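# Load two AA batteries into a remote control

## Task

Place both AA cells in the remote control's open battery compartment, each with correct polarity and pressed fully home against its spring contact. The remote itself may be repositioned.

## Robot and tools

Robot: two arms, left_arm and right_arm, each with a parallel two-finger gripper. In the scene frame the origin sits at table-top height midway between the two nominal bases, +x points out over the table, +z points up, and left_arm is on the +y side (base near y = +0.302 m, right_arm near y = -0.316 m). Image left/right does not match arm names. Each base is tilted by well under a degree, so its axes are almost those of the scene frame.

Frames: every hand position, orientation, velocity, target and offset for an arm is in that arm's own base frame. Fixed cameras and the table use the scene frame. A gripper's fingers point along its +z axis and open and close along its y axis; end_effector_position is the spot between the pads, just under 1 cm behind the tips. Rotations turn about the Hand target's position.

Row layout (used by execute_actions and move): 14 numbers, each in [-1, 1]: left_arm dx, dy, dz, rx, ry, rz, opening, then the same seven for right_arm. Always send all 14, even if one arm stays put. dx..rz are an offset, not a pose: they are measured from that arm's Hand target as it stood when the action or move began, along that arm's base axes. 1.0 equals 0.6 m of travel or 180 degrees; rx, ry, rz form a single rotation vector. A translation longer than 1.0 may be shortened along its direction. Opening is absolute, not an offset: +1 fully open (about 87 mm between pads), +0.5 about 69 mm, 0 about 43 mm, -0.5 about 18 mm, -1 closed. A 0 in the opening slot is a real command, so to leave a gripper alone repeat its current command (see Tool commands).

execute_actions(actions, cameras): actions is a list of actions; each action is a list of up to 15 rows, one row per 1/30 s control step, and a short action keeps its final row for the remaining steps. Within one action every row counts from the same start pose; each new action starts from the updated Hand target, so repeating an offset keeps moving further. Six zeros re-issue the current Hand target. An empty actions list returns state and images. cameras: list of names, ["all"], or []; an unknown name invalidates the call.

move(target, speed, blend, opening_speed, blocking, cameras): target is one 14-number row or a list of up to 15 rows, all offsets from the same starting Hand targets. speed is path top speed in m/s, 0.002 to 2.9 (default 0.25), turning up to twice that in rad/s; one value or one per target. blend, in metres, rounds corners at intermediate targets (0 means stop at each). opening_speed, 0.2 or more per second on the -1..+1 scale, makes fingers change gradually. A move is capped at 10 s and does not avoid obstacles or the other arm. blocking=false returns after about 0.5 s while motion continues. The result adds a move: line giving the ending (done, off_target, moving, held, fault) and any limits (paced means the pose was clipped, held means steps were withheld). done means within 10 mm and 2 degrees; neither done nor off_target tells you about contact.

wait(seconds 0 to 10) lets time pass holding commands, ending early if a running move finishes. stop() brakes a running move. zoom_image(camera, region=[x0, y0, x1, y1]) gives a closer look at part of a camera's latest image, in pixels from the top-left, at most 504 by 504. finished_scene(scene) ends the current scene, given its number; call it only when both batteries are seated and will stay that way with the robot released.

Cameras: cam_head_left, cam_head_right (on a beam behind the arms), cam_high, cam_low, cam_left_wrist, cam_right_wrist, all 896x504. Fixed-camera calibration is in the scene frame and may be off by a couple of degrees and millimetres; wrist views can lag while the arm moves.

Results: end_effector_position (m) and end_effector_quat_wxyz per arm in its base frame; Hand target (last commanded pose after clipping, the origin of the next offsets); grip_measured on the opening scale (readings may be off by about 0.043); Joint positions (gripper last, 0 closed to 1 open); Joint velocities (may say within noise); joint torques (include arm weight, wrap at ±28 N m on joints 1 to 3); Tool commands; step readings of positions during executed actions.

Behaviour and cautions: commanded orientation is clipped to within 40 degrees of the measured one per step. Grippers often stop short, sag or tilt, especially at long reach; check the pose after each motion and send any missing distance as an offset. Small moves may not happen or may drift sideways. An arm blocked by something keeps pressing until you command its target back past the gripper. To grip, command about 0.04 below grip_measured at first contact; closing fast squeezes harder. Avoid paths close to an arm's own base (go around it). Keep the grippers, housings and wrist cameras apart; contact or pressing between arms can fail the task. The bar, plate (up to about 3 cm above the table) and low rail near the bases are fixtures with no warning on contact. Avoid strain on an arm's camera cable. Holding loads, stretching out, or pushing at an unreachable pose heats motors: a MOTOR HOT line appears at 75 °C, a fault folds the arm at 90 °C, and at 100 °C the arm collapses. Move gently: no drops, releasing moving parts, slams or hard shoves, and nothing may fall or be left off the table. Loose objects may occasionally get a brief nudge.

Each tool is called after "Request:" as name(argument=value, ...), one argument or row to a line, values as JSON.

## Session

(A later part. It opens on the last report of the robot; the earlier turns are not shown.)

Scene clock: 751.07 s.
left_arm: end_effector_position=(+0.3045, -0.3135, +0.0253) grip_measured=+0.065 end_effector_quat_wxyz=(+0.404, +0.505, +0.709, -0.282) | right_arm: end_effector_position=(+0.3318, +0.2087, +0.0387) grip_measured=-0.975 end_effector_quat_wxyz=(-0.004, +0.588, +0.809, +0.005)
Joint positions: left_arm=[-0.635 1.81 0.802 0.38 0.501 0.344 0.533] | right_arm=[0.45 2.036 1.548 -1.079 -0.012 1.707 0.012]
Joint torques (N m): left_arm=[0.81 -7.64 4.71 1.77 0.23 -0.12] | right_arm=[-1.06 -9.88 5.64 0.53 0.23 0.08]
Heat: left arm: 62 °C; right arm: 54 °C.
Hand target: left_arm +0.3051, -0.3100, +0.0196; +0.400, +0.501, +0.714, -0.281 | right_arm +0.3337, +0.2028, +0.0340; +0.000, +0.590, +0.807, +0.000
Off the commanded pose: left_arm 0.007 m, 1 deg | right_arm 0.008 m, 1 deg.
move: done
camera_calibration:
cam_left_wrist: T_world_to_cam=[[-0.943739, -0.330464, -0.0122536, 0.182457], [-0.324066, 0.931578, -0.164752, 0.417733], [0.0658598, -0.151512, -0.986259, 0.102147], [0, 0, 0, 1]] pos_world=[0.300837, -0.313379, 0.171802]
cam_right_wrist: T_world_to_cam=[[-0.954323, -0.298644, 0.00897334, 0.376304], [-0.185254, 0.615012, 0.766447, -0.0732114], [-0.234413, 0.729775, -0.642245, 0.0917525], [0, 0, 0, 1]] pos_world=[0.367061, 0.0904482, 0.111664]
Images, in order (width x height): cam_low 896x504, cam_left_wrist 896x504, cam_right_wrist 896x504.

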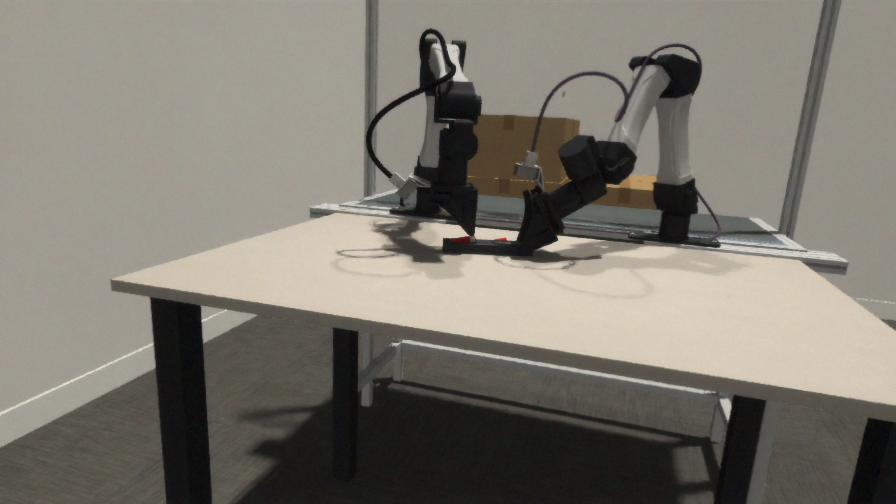

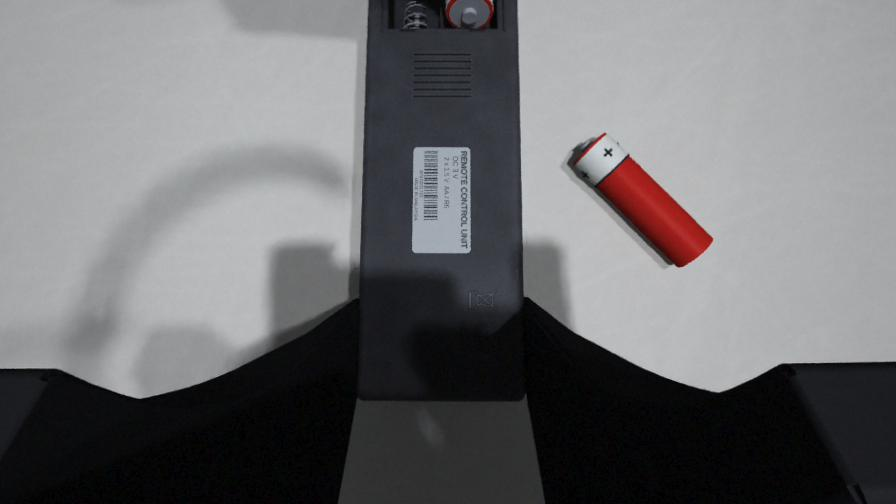

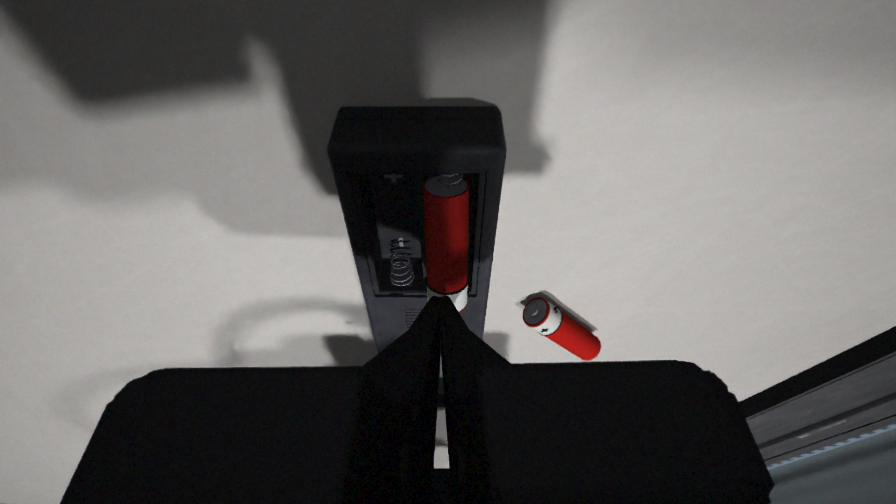

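Request:
move(
  target=[0,0,0,0,0,0,0.0, -0.0015,-0.0075,0.015,0,0,0,-1],
  speed=0.06,
  cameras=["cam_right_wrist"],
)

Request:
zoom_image(
  camera="cam_right_wrist",
  region=[320, 60, 560, 380],
)

Scene clock: 761.83 s.
left_arm: end_effector_position=(+0.3045, -0.3135, +0.0253) grip_measured=+0.065 end_effector_quat_wxyz=(+0.404, +0.505, +0.709, -0.282) | right_arm: end_effector_position=(+0.3339, +0.2043, +0.0387) grip_measured=-0.975 end_effector_quat_wxyz=(-0.005, +0.591, +0.807, +0.004)
Joint positions: left_arm=[-0.635 1.81 0.802 0.38 0.501 0.344 0.533] | right_arm=[0.438 2.036 1.548 -1.081 -0.012 1.703 0.012]
Joint torques (N m): left_arm=[0.72 -7.77 4.67 1.73 0.25 -0.15] | right_arm=[-0.88 -11.58 6.53 0.28 0.22 0.03]
Heat: left arm: 63 °C; right arm: 54 °C.
Hand target: left_arm +0.3051, -0.3100, +0.0196; +0.400, +0.501, +0.714, -0.281 | right_arm +0.3329, +0.1981, +0.0430; +0.000, +0.591, +0.807, +0.000
Off the commanded pose: left_arm 0.007 m, 1 deg | right_arm 0.008 m, 1 deg.
move: done
camera_calibration:
cam_right_wrist: T_world_to_cam=[[-0.956799, -0.290565, 0.0104166, 0.376066], [-0.179118, 0.617281, 0.766081, -0.0726574], [-0.229026, 0.73112, -0.64266, 0.0932382], [0, 0, 0, 1]] pos_world=[0.368159, 0.0859533, 0.111665]
Images, in order (width x height): cam_right_wrist 896x504.

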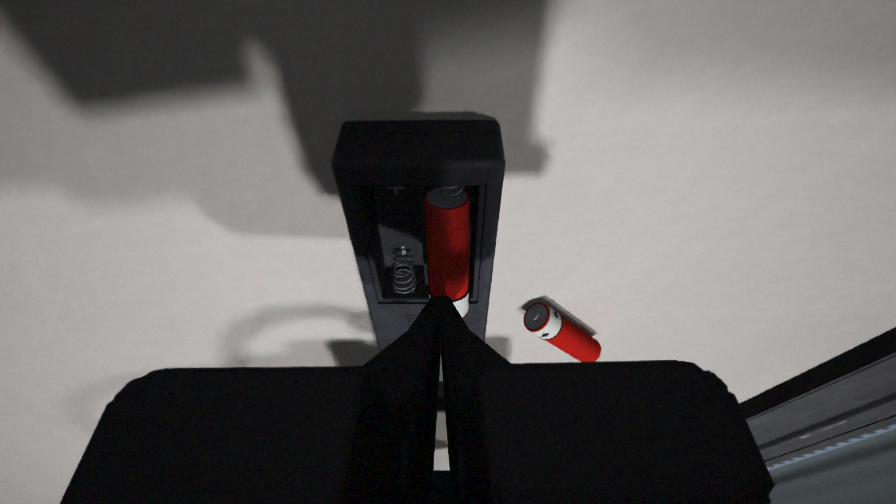

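Scaled by 1.575.

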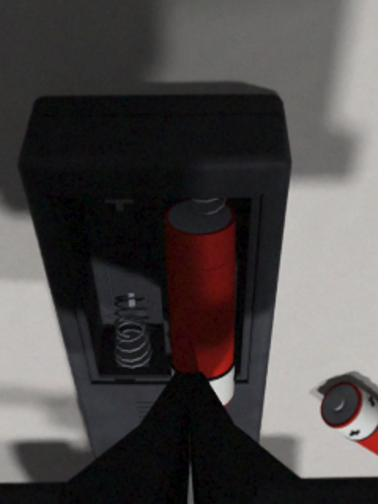

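Request:
move(
  target=[0,0,0,0,0,0,0.0, -0.003,-0.001,-0.035,0,0,0,-1],
  speed=0.05,
  cameras=["cam_right_wrist", "cam_left_wrist", "cam_low"],
)

Request:
zoom_image(
  camera="cam_left_wrist",
  region=[350, 0, 550, 120],
)

Request:
zoom_image(
  camera="cam_right_wrist",
  region=[320, 60, 560, 380],
)

Request:
zoom_image(
  camera="cam_low",
  region=[430, 190, 540, 270],
)

Scene clock: 767.93 s.
left_arm: end_effector_position=(+0.3042, -0.3138, +0.0255) grip_measured=+0.065 end_effector_quat_wxyz=(+0.404, +0.506, +0.708, -0.283) | right_arm: end_effector_position=(+0.3373, +0.2049, +0.0293) grip_measured=-0.976 end_effector_quat_wxyz=(+0.002, +0.592, +0.806, +0.018)
Joint positions: left_arm=[-0.635 1.81 0.802 0.38 0.504 0.346 0.533] | right_arm=[0.435 2.029 1.498 -1.006 -0.013 1.703 0.012]
Joint torques (N m): left_arm=[0.64 -7.61 4.55 1.8 0.25 -0.13] | right_arm=[-0.51 -9.55 5.19 0.38 0.23 0.03]
Heat: left arm: 63 °C; right arm: 55 °C.
Hand target: left_arm +0.3051, -0.3100, +0.0197; +0.400, +0.501, +0.714, -0.281 | right_arm +0.3310, +0.1975, +0.0220; +0.000, +0.590, +0.807, +0.000
Off the commanded pose: left_arm 0.007 m, 1 deg | right_arm 0.012 m, 2 deg.
move: off_target (right_arm)
camera_calibration:
cam_left_wrist: T_world_to_cam=[[-0.944708, -0.327686, -0.0122085, 0.183293], [-0.321276, 0.932395, -0.165592, 0.417325], [0.0656455, -0.152514, -0.986119, 0.102076], [0, 0, 0, 1]] pos_world=[0.300534, -0.313482, 0.172003]
cam_right_wrist: T_world_to_cam=[[-0.957308, -0.288351, -0.0203798, 0.380211], [-0.199142, 0.60675, 0.769543, -0.0563416], [-0.209533, 0.740748, -0.638269, 0.0790214], [0, 0, 0, 1]] pos_world=[0.369316, 0.0852843, 0.101543]
Images, in order (width x height): cam_low 896x504, cam_left_wrist 896x504, cam_right_wrist 896x504.

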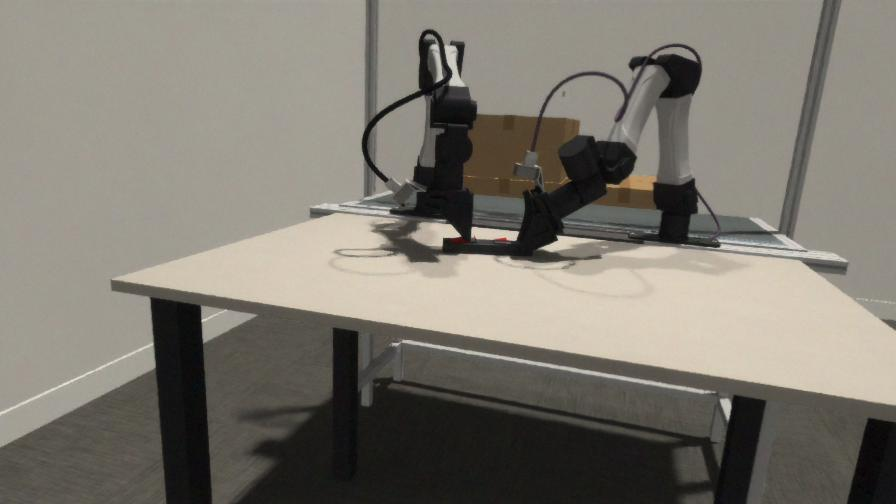

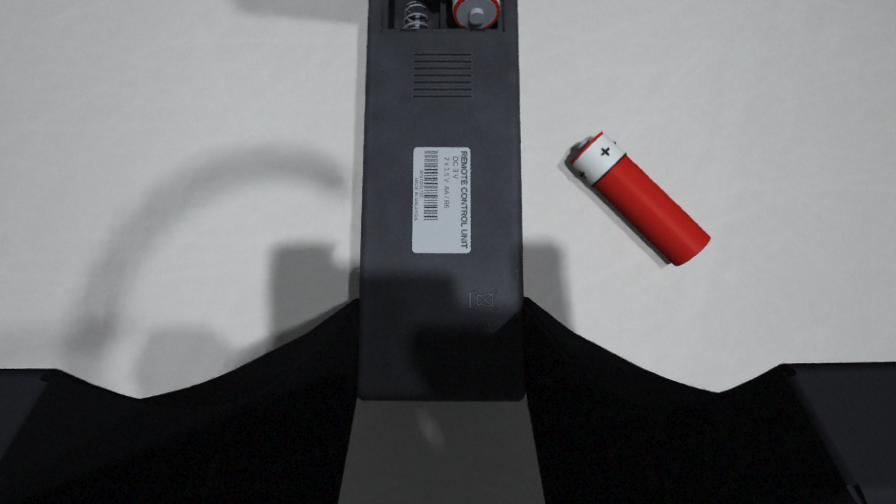

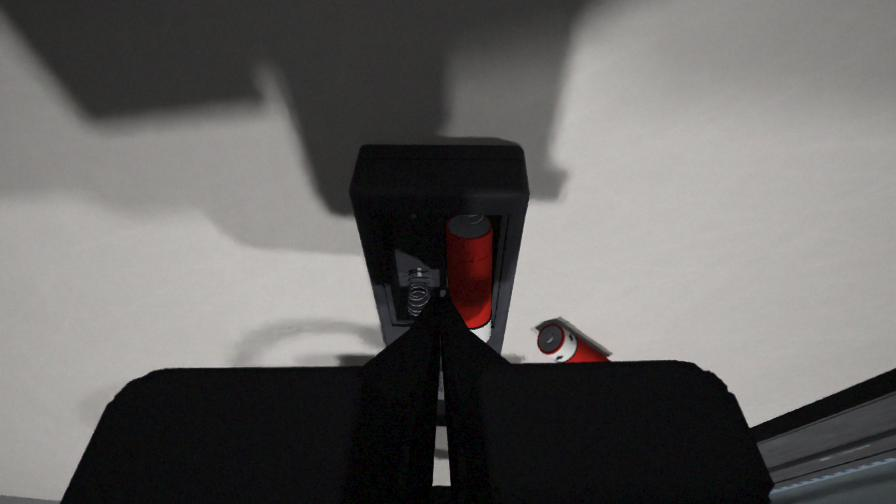

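Scaled by 2.520.

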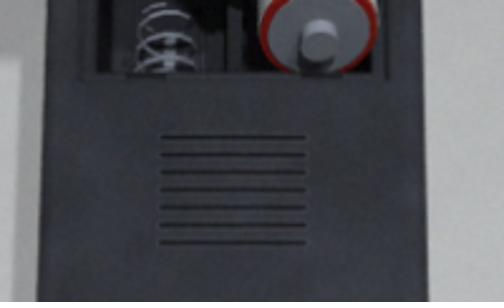

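Scaled by 1.575.

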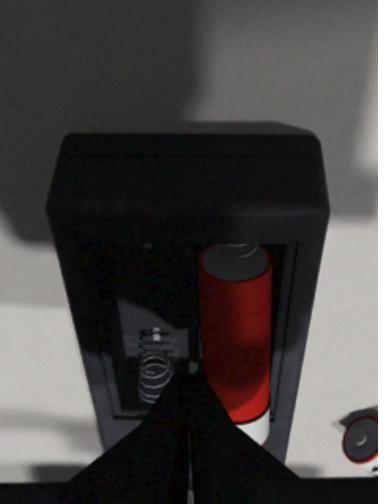

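Scaled by 4.582.

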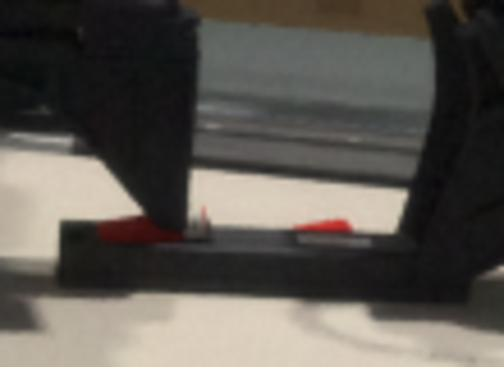

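Request:
move(
  target=[
    [0,0,0,0,0,0,0.0, 0,0,0.045,0,0,0,-1],
    [0,0,0,0,0,0,0.0, -0.0042,0.0247,0.055,0,0,0,-1],
  ],
  speed=0.08,
  cameras=["cam_right_wrist", "cam_left_wrist"],
)

Request:
zoom_image(
  camera="cam_left_wrist",
  region=[350, 0, 550, 120],
)

Request:
zoom_image(
  camera="cam_right_wrist",
  region=[320, 60, 560, 380],
)

Scene clock: 783.47 s.
left_arm: end_effector_position=(+0.3034, -0.3140, +0.0254) grip_measured=+0.065 end_effector_quat_wxyz=(+0.402, +0.506, +0.708, -0.285) | right_arm: end_effector_position=(+0.3243, +0.2112, +0.0460) grip_measured=-0.976 end_effector_quat_wxyz=(-0.009, +0.586, +0.810, -0.005)
Joint positions: left_arm=[-0.635 1.81 0.802 0.379 0.508 0.344 0.533] | right_arm=[0.466 2.029 1.569 -1.128 -0.011 1.718 0.012]
Joint torques (N m): left_arm=[0.62 -7.69 4.67 1.79 0.16 -0.08] | right_arm=[0.16 -11.1 8.96 0.23 0.21 0.25]
Heat: left arm: 63 °C; right arm: 56 °C.
Hand target: left_arm +0.3050, -0.3100, +0.0196; +0.400, +0.501, +0.714, -0.281 | right_arm +0.3285, +0.2123, +0.0550; +0.000, +0.590, +0.807, +0.000
Off the commanded pose: left_arm 0.007 m, 1 deg | right_arm 0.010 m, 1 deg.
move: done
camera_calibration:
cam_left_wrist: T_world_to_cam=[[-0.945494, -0.325528, -0.00851098, 0.183283], [-0.319694, 0.932888, -0.165879, 0.416942], [0.0619381, -0.154117, -0.986109, 0.102605], [0, 0, 0, 1]] pos_world=[0.300232, -0.313484, 0.171902]
cam_right_wrist: T_world_to_cam=[[-0.952686, -0.302427, 0.0304379, 0.369087], [-0.173226, 0.6225, 0.763208, -0.0871232], [-0.249762, 0.721825, -0.645435, 0.0996547], [0, 0, 0, 1]] pos_world=[0.361422, 0.0939227, 0.11958]
Images, in order (width x height): cam_left_wrist 896x504, cam_right_wrist 896x504.

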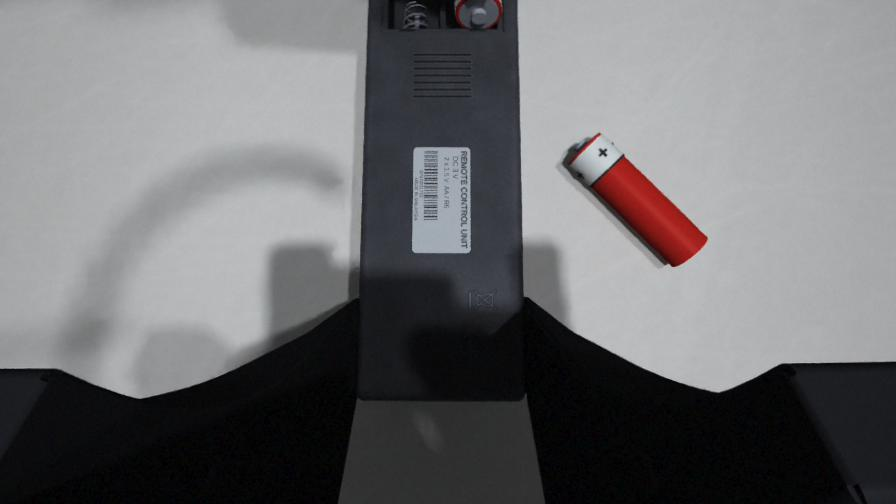

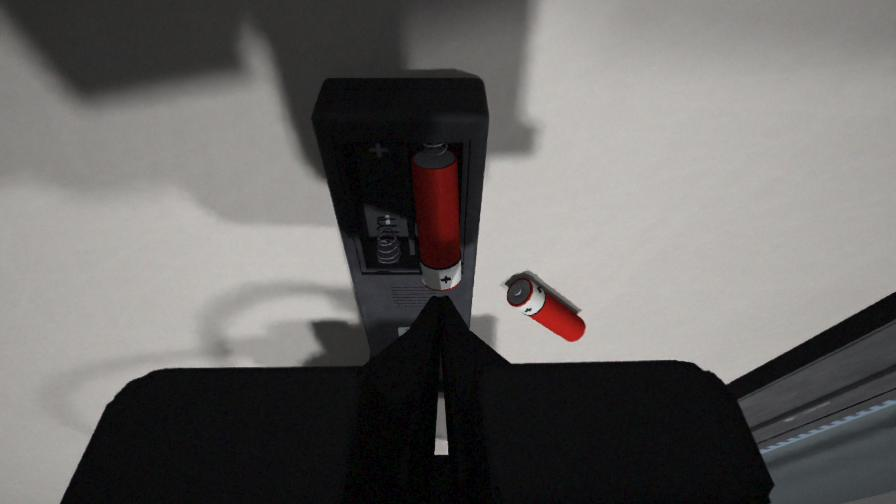

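Scaled by 2.520.

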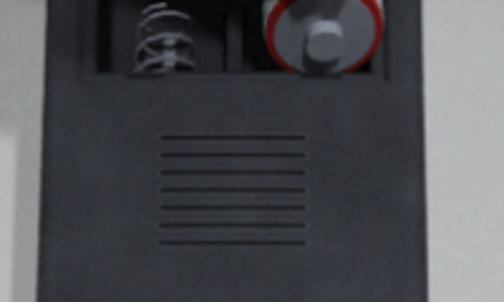

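Scaled by 1.575.

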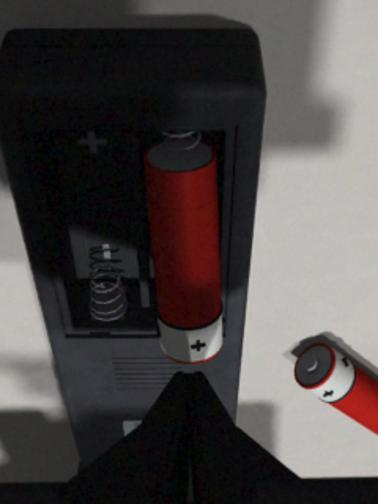

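Request:
move(
  target=[0,0,0,0,0,0,0.0, -0.0047,-0.0068,-0.055,0,0,0,-1],
  speed=0.05,
  cameras=["cam_right_wrist", "cam_left_wrist", "cam_low"],
)

Request:
zoom_image(
  camera="cam_left_wrist",
  region=[350, 0, 550, 120],
)

Request:
zoom_image(
  camera="cam_right_wrist",
  region=[320, 60, 560, 380],
)

Request:
zoom_image(
  camera="cam_low",
  region=[430, 190, 540, 270],
)

Scene clock: 794.57 s.
left_arm: end_effector_position=(+0.3038, -0.3138, +0.0253) grip_measured=+0.065 end_effector_quat_wxyz=(+0.403, +0.507, +0.707, -0.283) | right_arm: end_effector_position=(+0.3318, +0.2149, +0.0330) grip_measured=-0.976 end_effector_quat_wxyz=(+0.003, +0.587, +0.809, +0.022)
Joint positions: left_arm=[-0.635 1.81 0.802 0.379 0.505 0.348 0.533] | right_arm=[0.464 2.018 1.496 -1.008 -0.014 1.719 0.012]
Joint torques (N m): left_arm=[1.05 -7.49 4.79 1.79 0.16 -0.13] | right_arm=[-0.23 -8.64 5.26 0.42 0.25 0.19]
Heat: left arm: 63 °C; right arm: 57 °C.
Hand target: left_arm +0.3050, -0.3100, +0.0196; +0.400, +0.501, +0.714, -0.281 | right_arm +0.3256, +0.2084, +0.0220; +0.000, +0.590, +0.807, +0.000
Off the commanded pose: left_arm 0.007 m, 1 deg | right_arm 0.014 m, 3 deg.
move: off_target (right_arm)
camera_calibration:
cam_left_wrist: T_world_to_cam=[[-0.945352, -0.325825, -0.0121486, 0.183772], [-0.319479, 0.933096, -0.165121, 0.416796], [0.0651363, -0.152216, -0.986199, 0.102158], [0, 0, 0, 1]] pos_world=[0.300232, -0.313483, 0.171802]
cam_right_wrist: T_world_to_cam=[[-0.953438, -0.300334, -0.0274742, 0.379401], [-0.211385, 0.600516, 0.771166, -0.0611459], [-0.215109, 0.741067, -0.636041, 0.0744625], [0, 0, 0, 1]] pos_world=[0.364827, 0.0954842, 0.104939]
Images, in order (width x height): cam_low 896x504, cam_left_wrist 896x504, cam_right_wrist 896x504.

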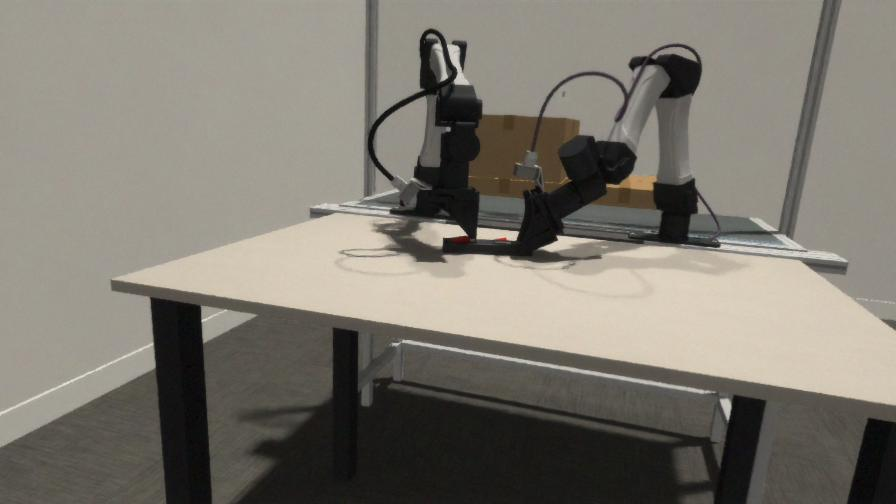

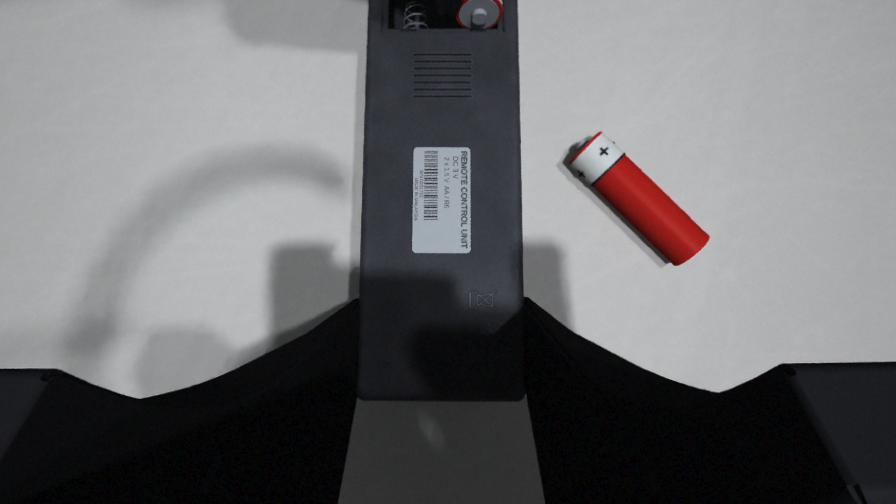

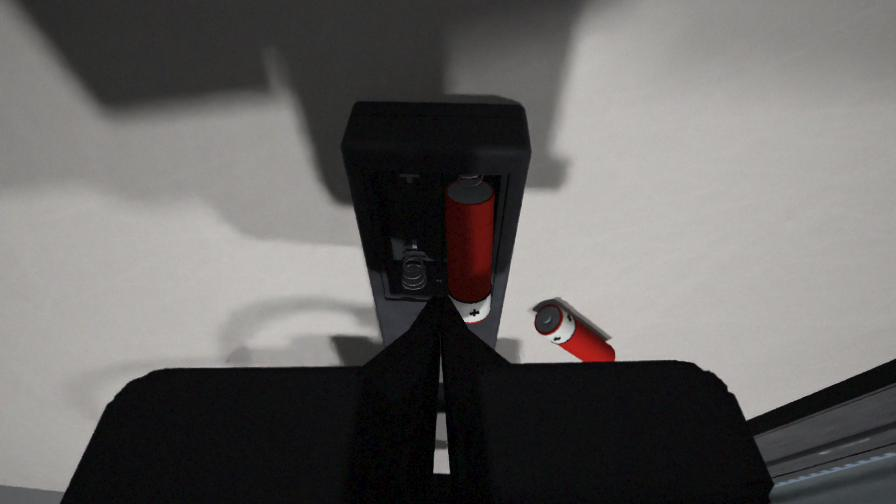

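Scaled by 2.520.

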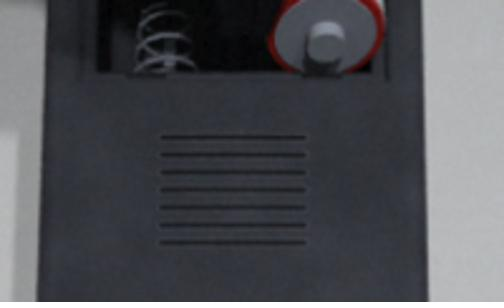

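Scaled by 1.575.

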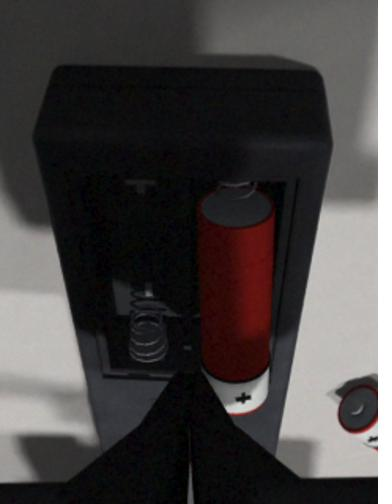

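Scaled by 4.582.

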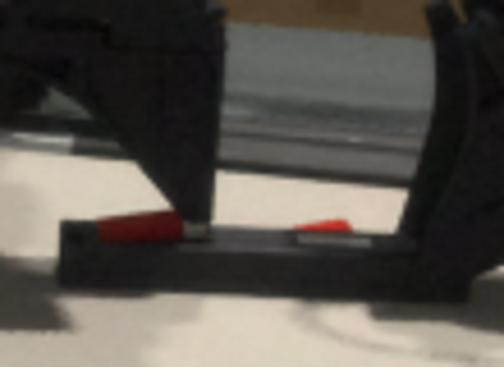

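Request:
move(
  target=[
    [0,0,0,0,0,0,0.0, 0,0,0.04,0,0,0,-1],
    [0,0,0,0,0,0,0.0, 0.0048,0.0065,0.055,0,0,0,-1],
    [0,0,0,0,0,0,0.0, 0.0048,0.0065,0.055,0,0,0,-0.8],
  ],
  speed=0.08,
  cameras=["cam_right_wrist", "cam_left_wrist"],
)

Request:
zoom_image(
  camera="cam_left_wrist",
  region=[350, 0, 550, 120],
)

Request:
zoom_image(
  camera="cam_right_wrist",
  region=[320, 60, 560, 380],
)

Scene clock: 807.17 s.
left_arm: end_effector_position=(+0.3033, -0.3140, +0.0254) grip_measured=+0.065 end_effector_quat_wxyz=(+0.402, +0.506, +0.708, -0.285) | right_arm: end_effector_position=(+0.3254, +0.2114, +0.0505) grip_measured=-0.800 end_effector_quat_wxyz=(-0.007, +0.587, +0.810, +0.000)
Joint positions: left_arm=[-0.635 1.81 0.802 0.379 0.508 0.344 0.533] | right_arm=[0.464 2.018 1.57 -1.129 -0.012 1.719 0.1]
Joint torques (N m): left_arm=[0.91 -7.58 4.66 1.81 0.15 -0.11] | right_arm=[0.29 -10.03 8.9 0.26 0.21 0.25]
Heat: left arm: 63 °C; right arm: 56 °C.
Hand target: left_arm +0.3051, -0.3099, +0.0196; +0.400, +0.501, +0.714, -0.281 | right_arm +0.3284, +0.2123, +0.0550; +0.000, +0.590, +0.807, +0.000
Off the commanded pose: left_arm 0.007 m, 1 deg | right_arm 0.006 m, 1 deg.
move: done
camera_calibration:
cam_left_wrist: T_world_to_cam=[[-0.945594, -0.325249, -0.00808034, 0.183326], [-0.319495, 0.932984, -0.16572, 0.416885], [0.0614391, -0.154122, -0.98614, 0.102758], [0, 0, 0, 1]] pos_world=[0.300231, -0.313484, 0.171901]
cam_right_wrist: T_world_to_cam=[[-0.953624, -0.300403, 0.0189678, 0.370529], [-0.179472, 0.618056, 0.765373, -0.0875793], [-0.241644, 0.726474, -0.643307, 0.0989703], [0, 0, 0, 1]] pos_world=[0.361543, 0.0935376, 0.123671]
Images, in order (width x height): cam_left_wrist 896x504, cam_right_wrist 896x504.

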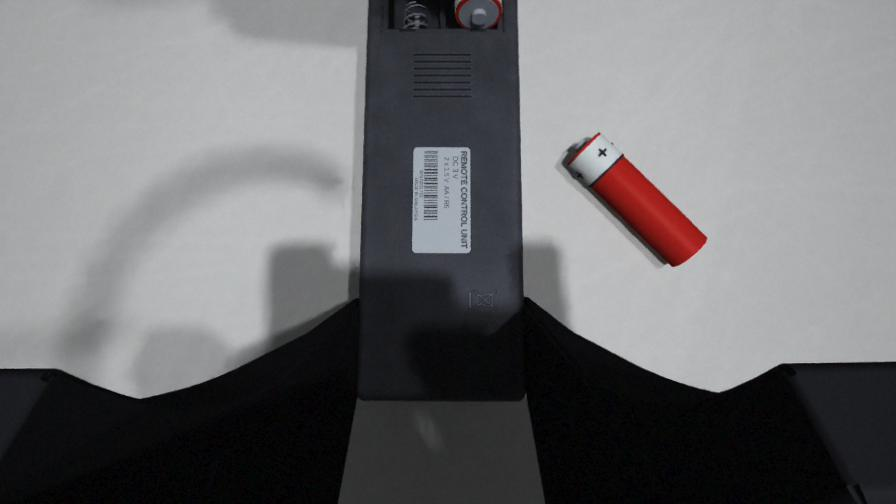

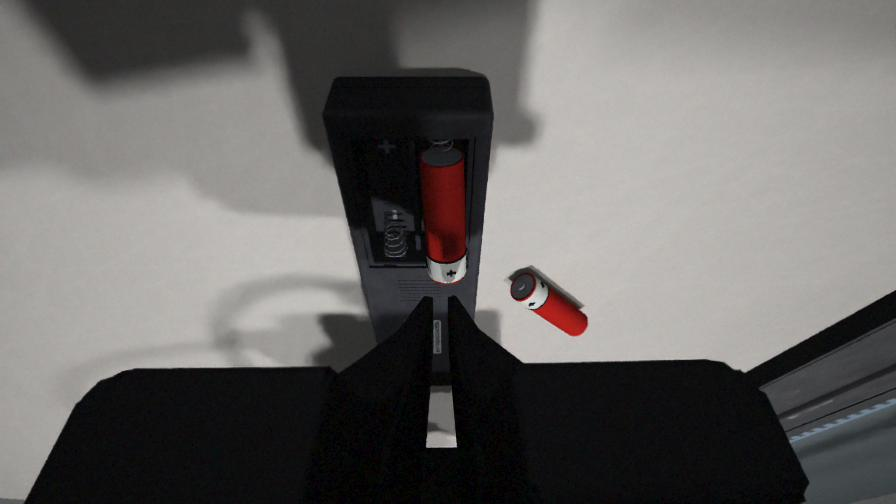

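Scaled by 2.520.

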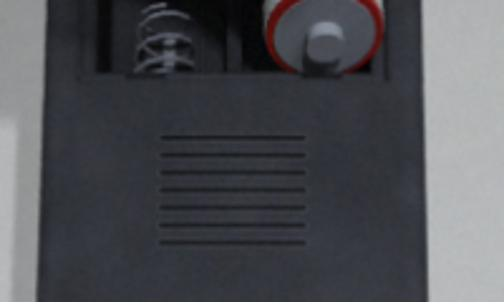

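Scaled by 1.575.

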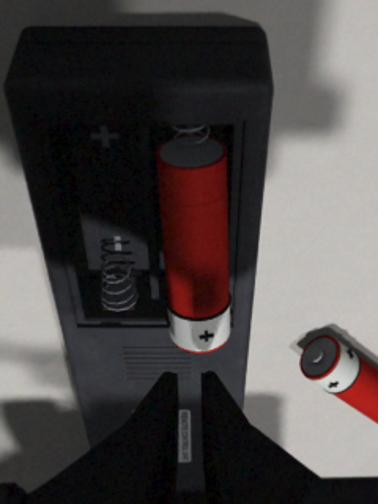

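Request:
move(
  target=[0,0,0,0,0,0,0.0, -0.0042,-0.0027,-0.034,0,0,0,-0.8],
  speed=0.05,
  cameras=["cam_right_wrist"],
)

Request:
zoom_image(
  camera="cam_right_wrist",
  region=[320, 60, 560, 380],
)

Scene clock: 817.40 s.
left_arm: end_effector_position=(+0.3033, -0.3140, +0.0254) grip_measured=+0.065 end_effector_quat_wxyz=(+0.402, +0.506, +0.708, -0.285) | right_arm: end_effector_position=(+0.3266, +0.2120, +0.0409) grip_measured=-0.800 end_effector_quat_wxyz=(-0.003, +0.587, +0.810, +0.007)
Joint positions: left_arm=[-0.635 1.81 0.802 0.379 0.508 0.344 0.533] | right_arm=[0.464 2.018 1.531 -1.075 -0.012 1.719 0.1]
Joint torques (N m): left_arm=[0.79 -7.51 4.49 1.78 0.18 -0.16] | right_arm=[0.24 -9.37 5.7 0.57 0.22 0.24]
Heat: left arm: 63 °C; right arm: 56 °C.
Hand target: left_arm +0.3051, -0.3099, +0.0196; +0.400, +0.501, +0.714, -0.281 | right_arm +0.3260, +0.2107, +0.0347; +0.000, +0.590, +0.807, +0.000
Off the commanded pose: left_arm 0.007 m, 1 deg | right_arm 0.006 m, 1 deg.
move: done
camera_calibration:
cam_right_wrist: T_world_to_cam=[[-0.953771, -0.300499, 0.00462829, 0.37266], [-0.189454, 0.613132, 0.766926, -0.0761274], [-0.233298, 0.730595, -0.641718, 0.0889815], [0, 0, 0, 1]] pos_world=[0.361769, 0.0936506, 0.11376]
Images, in order (width x height): cam_right_wrist 896x504.

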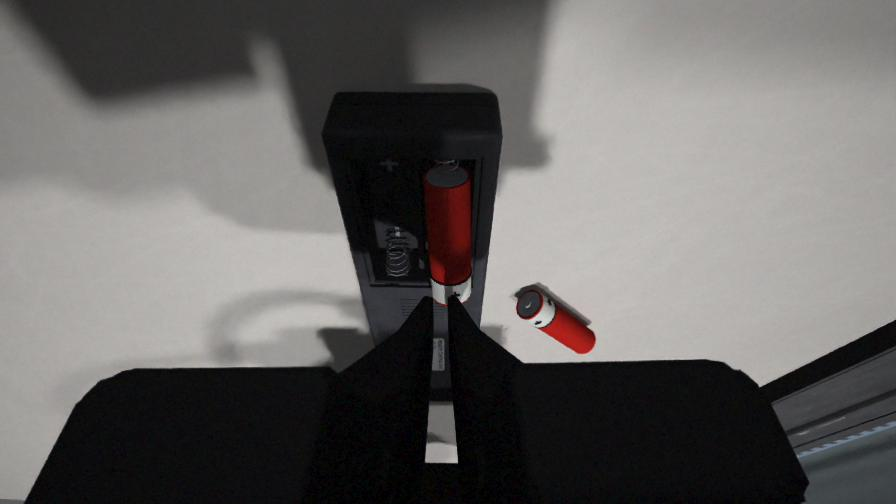

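Scaled by 1.575.

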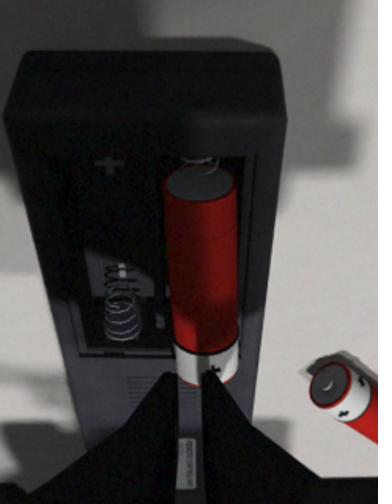

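Request:
move(
  target=[0,0,0,0,0,0,0.0, -0.0045,-0.003,0.003,-0.0036,0.0056,0,-0.8],
  speed=0.05,
  cameras=["cam_right_wrist"],
)

Request:
zoom_image(
  camera="cam_right_wrist",
  region=[320, 60, 560, 380],
)

Scene clock: 828.47 s.
left_arm: end_effector_position=(+0.3033, -0.3140, +0.0254) grip_measured=+0.065 end_effector_quat_wxyz=(+0.402, +0.506, +0.708, -0.285) | right_arm: end_effector_position=(+0.3256, +0.2110, +0.0408) grip_measured=-0.800 end_effector_quat_wxyz=(-0.004, +0.587, +0.810, +0.004)
Joint positions: left_arm=[-0.635 1.81 0.802 0.379 0.508 0.344 0.533] | right_arm=[0.464 2.018 1.531 -1.081 -0.01 1.719 0.1]
Joint torques (N m): left_arm=[0.64 -7.71 4.6 1.76 0.18 -0.14] | right_arm=[0.23 -8.88 7.17 0.27 0.22 0.24]
Heat: left arm: 63 °C; right arm: 56 °C.
Hand target: left_arm +0.3051, -0.3099, +0.0196; +0.400, +0.501, +0.714, -0.281 | right_arm +0.3233, +0.2088, +0.0365; -0.003, +0.590, +0.807, -0.010
Off the commanded pose: left_arm 0.007 m, 1 deg | right_arm 0.005 m, 2 deg.
move: done
camera_calibration:
cam_right_wrist: T_world_to_cam=[[-0.953749, -0.300453, 0.00954228, 0.371228], [-0.186558, 0.616499, 0.764934, -0.0772521], [-0.235709, 0.727775, -0.644038, 0.0908532], [0, 0, 0, 1]] pos_world=[0.361061, 0.0930417, 0.114063]
Images, in order (width x height): cam_right_wrist 896x504.

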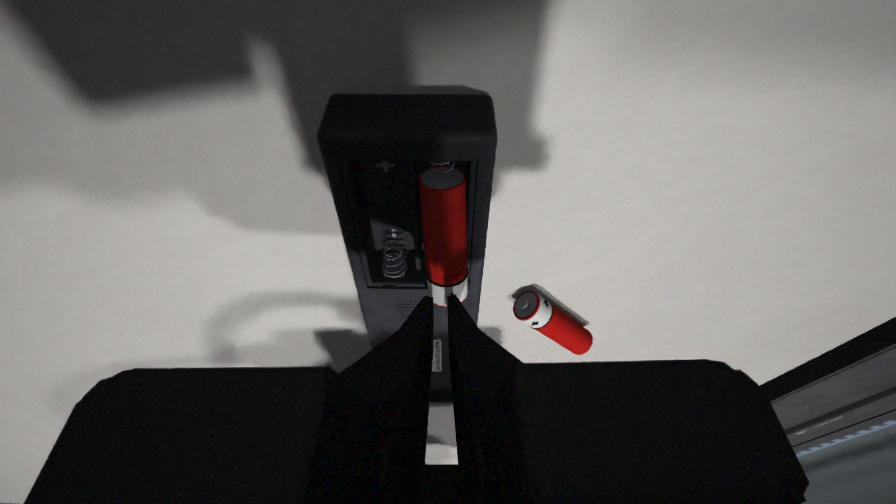

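Scaled by 1.575.

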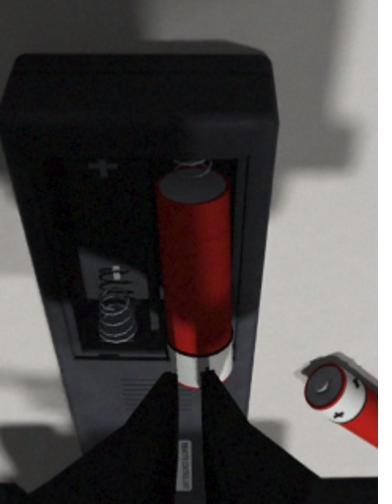

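Request:
move(
  target=[0,0,0,0,0,0,0.0, -0.004,-0.0026,0.003,-0.0036,0.0056,0,-0.8],
  speed=0.05,
  cameras=["cam_right_wrist"],
)

Request:
zoom_image(
  camera="cam_right_wrist",
  region=[320, 60, 560, 380],
)

Scene clock: 831.83 s.
left_arm: end_effector_position=(+0.3033, -0.3140, +0.0254) grip_measured=+0.065 end_effector_quat_wxyz=(+0.402, +0.506, +0.708, -0.285) | right_arm: end_effector_position=(+0.3194, +0.2076, +0.0391) grip_measured=-0.800 end_effector_quat_wxyz=(-0.010, +0.587, +0.809, -0.011)
Joint positions: left_arm=[-0.635 1.81 0.802 0.379 0.508 0.344 0.533] | right_arm=[0.464 2.022 1.531 -1.108 -0.008 1.719 0.1]
Joint torques (N m): left_arm=[0.59 -7.64 4.56 1.77 0.17 -0.16] | right_arm=[0.21 -8.64 8.8 0.17 0.23 0.24]
Heat: left arm: 63 °C; right arm: 56 °C.
Hand target: left_arm +0.3051, -0.3100, +0.0196; +0.400, +0.501, +0.714, -0.281 | right_arm +0.3209, +0.2073, +0.0382; -0.007, +0.590, +0.807, -0.020
Off the commanded pose: left_arm 0.007 m, 1 deg | right_arm 0.002 m, 1 deg.
move: done
camera_calibration:
cam_right_wrist: T_world_to_cam=[[-0.953166, -0.299715, 0.0405587, 0.362721], [-0.165257, 0.62842, 0.760117, -0.0841378], [-0.253306, 0.717816, -0.648519, 0.0985997], [0, 0, 0, 1]] pos_world=[0.356805, 0.0908105, 0.113187]
Images, in order (width x height): cam_right_wrist 896x504.

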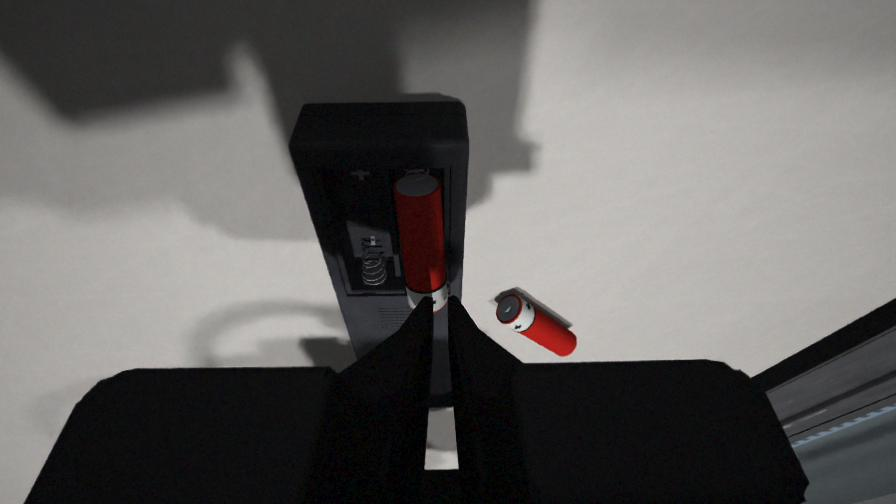

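Scaled by 1.575.

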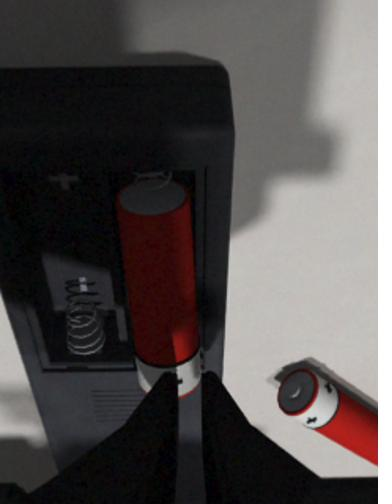

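Request:
move(
  target=[
    [0,0,0,0,0,0,0.0, 0.0035,0.0023,0.033,0,0,0,-0.8],
    [0,0,0,0,0,0,0.0, 0.0035,0.0023,-0.006,0,0,0,-0.8],
  ],
  speed=0.06,
  cameras=["cam_right_wrist"],
)

Request:
zoom_image(
  camera="cam_right_wrist",
  region=[320, 60, 560, 380],
)

Scene clock: 839.87 s.
left_arm: end_effector_position=(+0.3033, -0.3140, +0.0254) grip_measured=+0.065 end_effector_quat_wxyz=(+0.402, +0.506, +0.708, -0.285) | right_arm: end_effector_position=(+0.3235, +0.2095, +0.0420) grip_measured=-0.800 end_effector_quat_wxyz=(-0.011, +0.587, +0.809, -0.012)
Joint positions: left_arm=[-0.635 1.81 0.802 0.379 0.508 0.344 0.533] | right_arm=[0.464 2.039 1.567 -1.13 -0.008 1.719 0.1]
Joint torques (N m): left_arm=[0.69 -7.61 4.75 1.77 0.18 -0.12] | right_arm=[0.32 -9.09 5.78 0.46 0.22 0.25]
Heat: left arm: 63 °C; right arm: 55 °C.
Hand target: left_arm +0.3050, -0.3100, +0.0196; +0.400, +0.501, +0.714, -0.281 | right_arm +0.3229, +0.2087, +0.0346; -0.007, +0.590, +0.807, -0.020
Off the commanded pose: left_arm 0.007 m, 1 deg | right_arm 0.007 m, 1 deg.
move: done
camera_calibration:
cam_right_wrist: T_world_to_cam=[[-0.953096, -0.299643, 0.0426941, 0.367013], [-0.163966, 0.629726, 0.759315, -0.0874584], [-0.254409, 0.7167, -0.649321, 0.100796], [0, 0, 0, 1]] pos_world=[0.361102, 0.092807, 0.116188]
Images, in order (width x height): cam_right_wrist 896x504.

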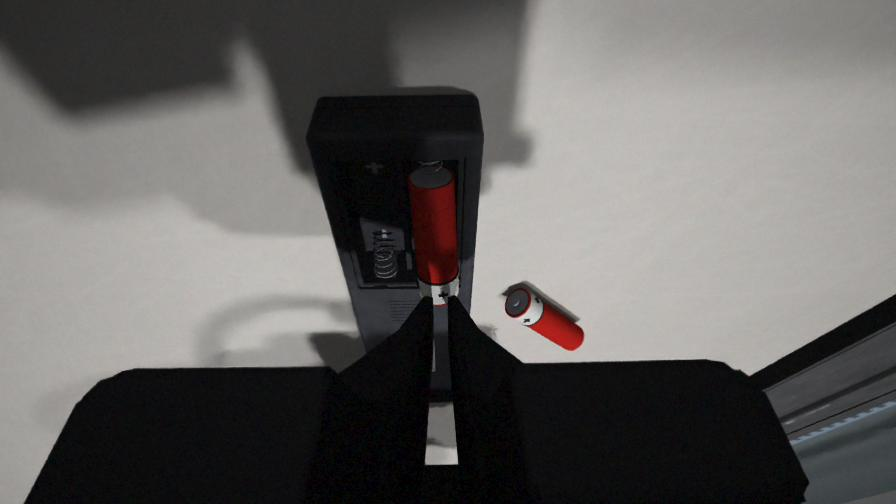

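Scaled by 1.575.

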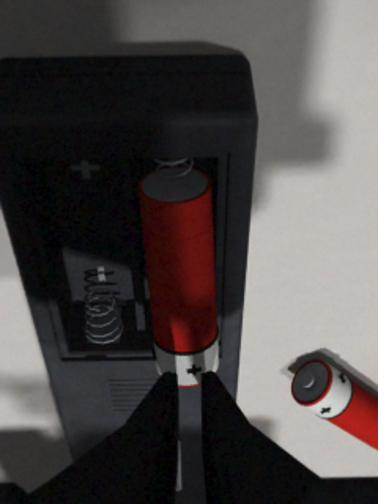

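Request:
move(
  target=[0,0,0,0,0,0,0.0, 0,0,-0.018,0,0,0,-0.8],
  speed=0.05,
  cameras=["cam_right_wrist", "cam_left_wrist", "cam_low"],
)

Request:
zoom_image(
  camera="cam_left_wrist",
  region=[350, 0, 550, 120],
)

Request:
zoom_image(
  camera="cam_right_wrist",
  region=[320, 60, 560, 380],
)

Request:
zoom_image(
  camera="cam_low",
  region=[430, 190, 540, 270],
)

Scene clock: 844.37 s.
left_arm: end_effector_position=(+0.3034, -0.3139, +0.0253) grip_measured=+0.065 end_effector_quat_wxyz=(+0.402, +0.506, +0.708, -0.285) | right_arm: end_effector_position=(+0.3241, +0.2098, +0.0376) grip_measured=-0.800 end_effector_quat_wxyz=(-0.009, +0.587, +0.809, -0.009)
Joint positions: left_arm=[-0.635 1.81 0.802 0.379 0.507 0.344 0.533] | right_arm=[0.464 2.04 1.551 -1.106 -0.008 1.719 0.1]
Joint torques (N m): left_arm=[0.55 -7.62 4.94 1.74 0.14 -0.12] | right_arm=[0.32 -8.24 4.64 0.65 0.22 0.24]
Heat: left arm: 63 °C; right arm: 55 °C.
Hand target: left_arm +0.3051, -0.3099, +0.0196; +0.400, +0.501, +0.714, -0.281 | right_arm +0.3229, +0.2087, +0.0238; -0.007, +0.590, +0.807, -0.020
Off the commanded pose: left_arm 0.007 m, 1 deg | right_arm 0.014 m, 1 deg.
move: off_target (right_arm)
camera_calibration:
cam_left_wrist: T_world_to_cam=[[-0.945292, -0.326112, -0.00860737, 0.18315], [-0.320291, 0.932783, -0.165316, 0.417007], [0.0619402, -0.153515, -0.986203, 0.102704], [0, 0, 0, 1]] pos_world=[0.300332, -0.313483, 0.171801]
cam_right_wrist: T_world_to_cam=[[-0.9533, -0.299789, 0.0366929, 0.368196], [-0.16812, 0.627643, 0.760131, -0.082466], [-0.250909, 0.718464, -0.648733, 0.0963551], [0, 0, 0, 1]] pos_world=[0.361313, 0.0929125, 0.111684]
Images, in order (width x height): cam_low 896x504, cam_left_wrist 896x504, cam_right_wrist 896x504.

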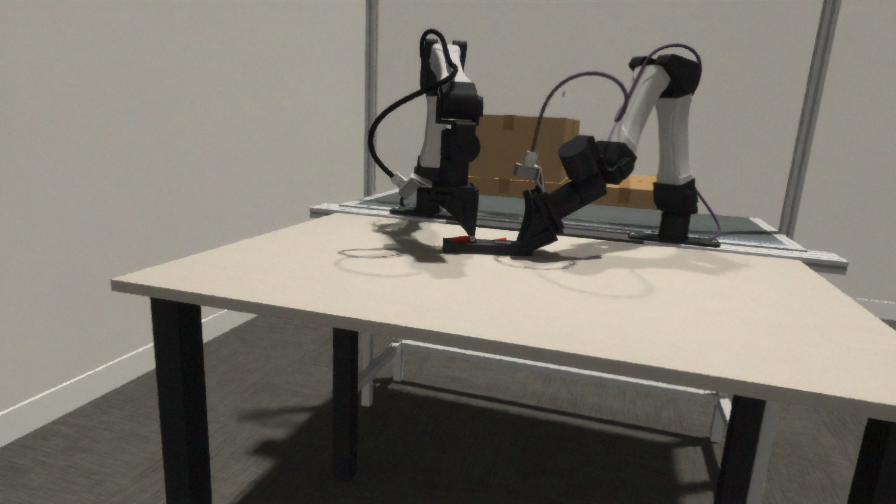

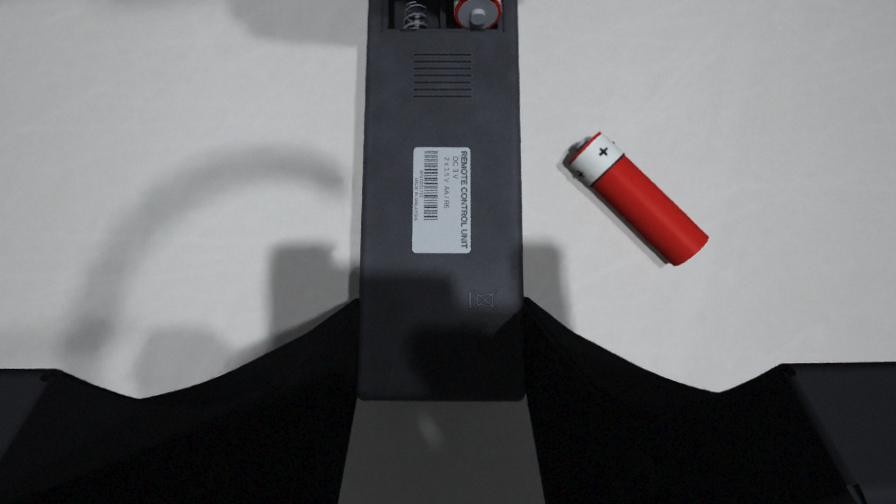

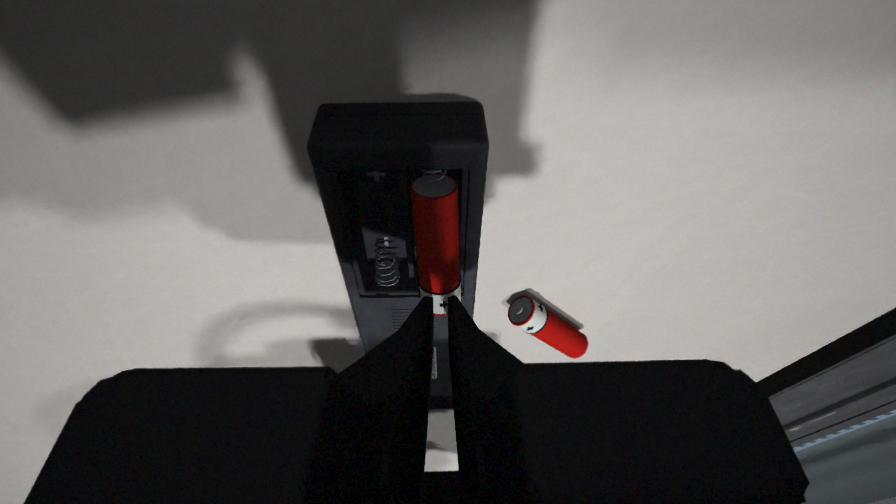

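Scaled by 2.520.

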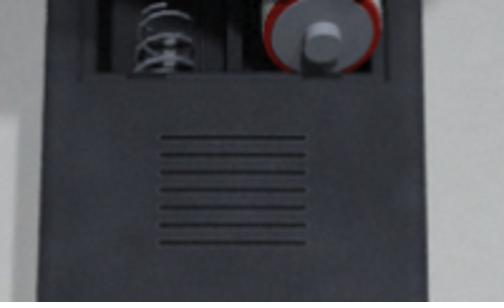

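Scaled by 1.575.

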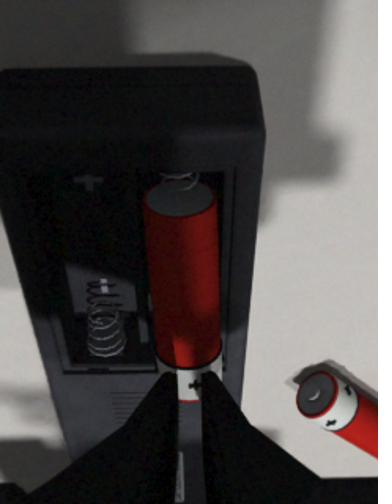

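Scaled by 4.582.

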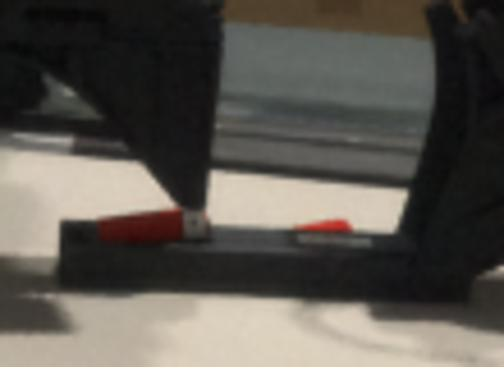

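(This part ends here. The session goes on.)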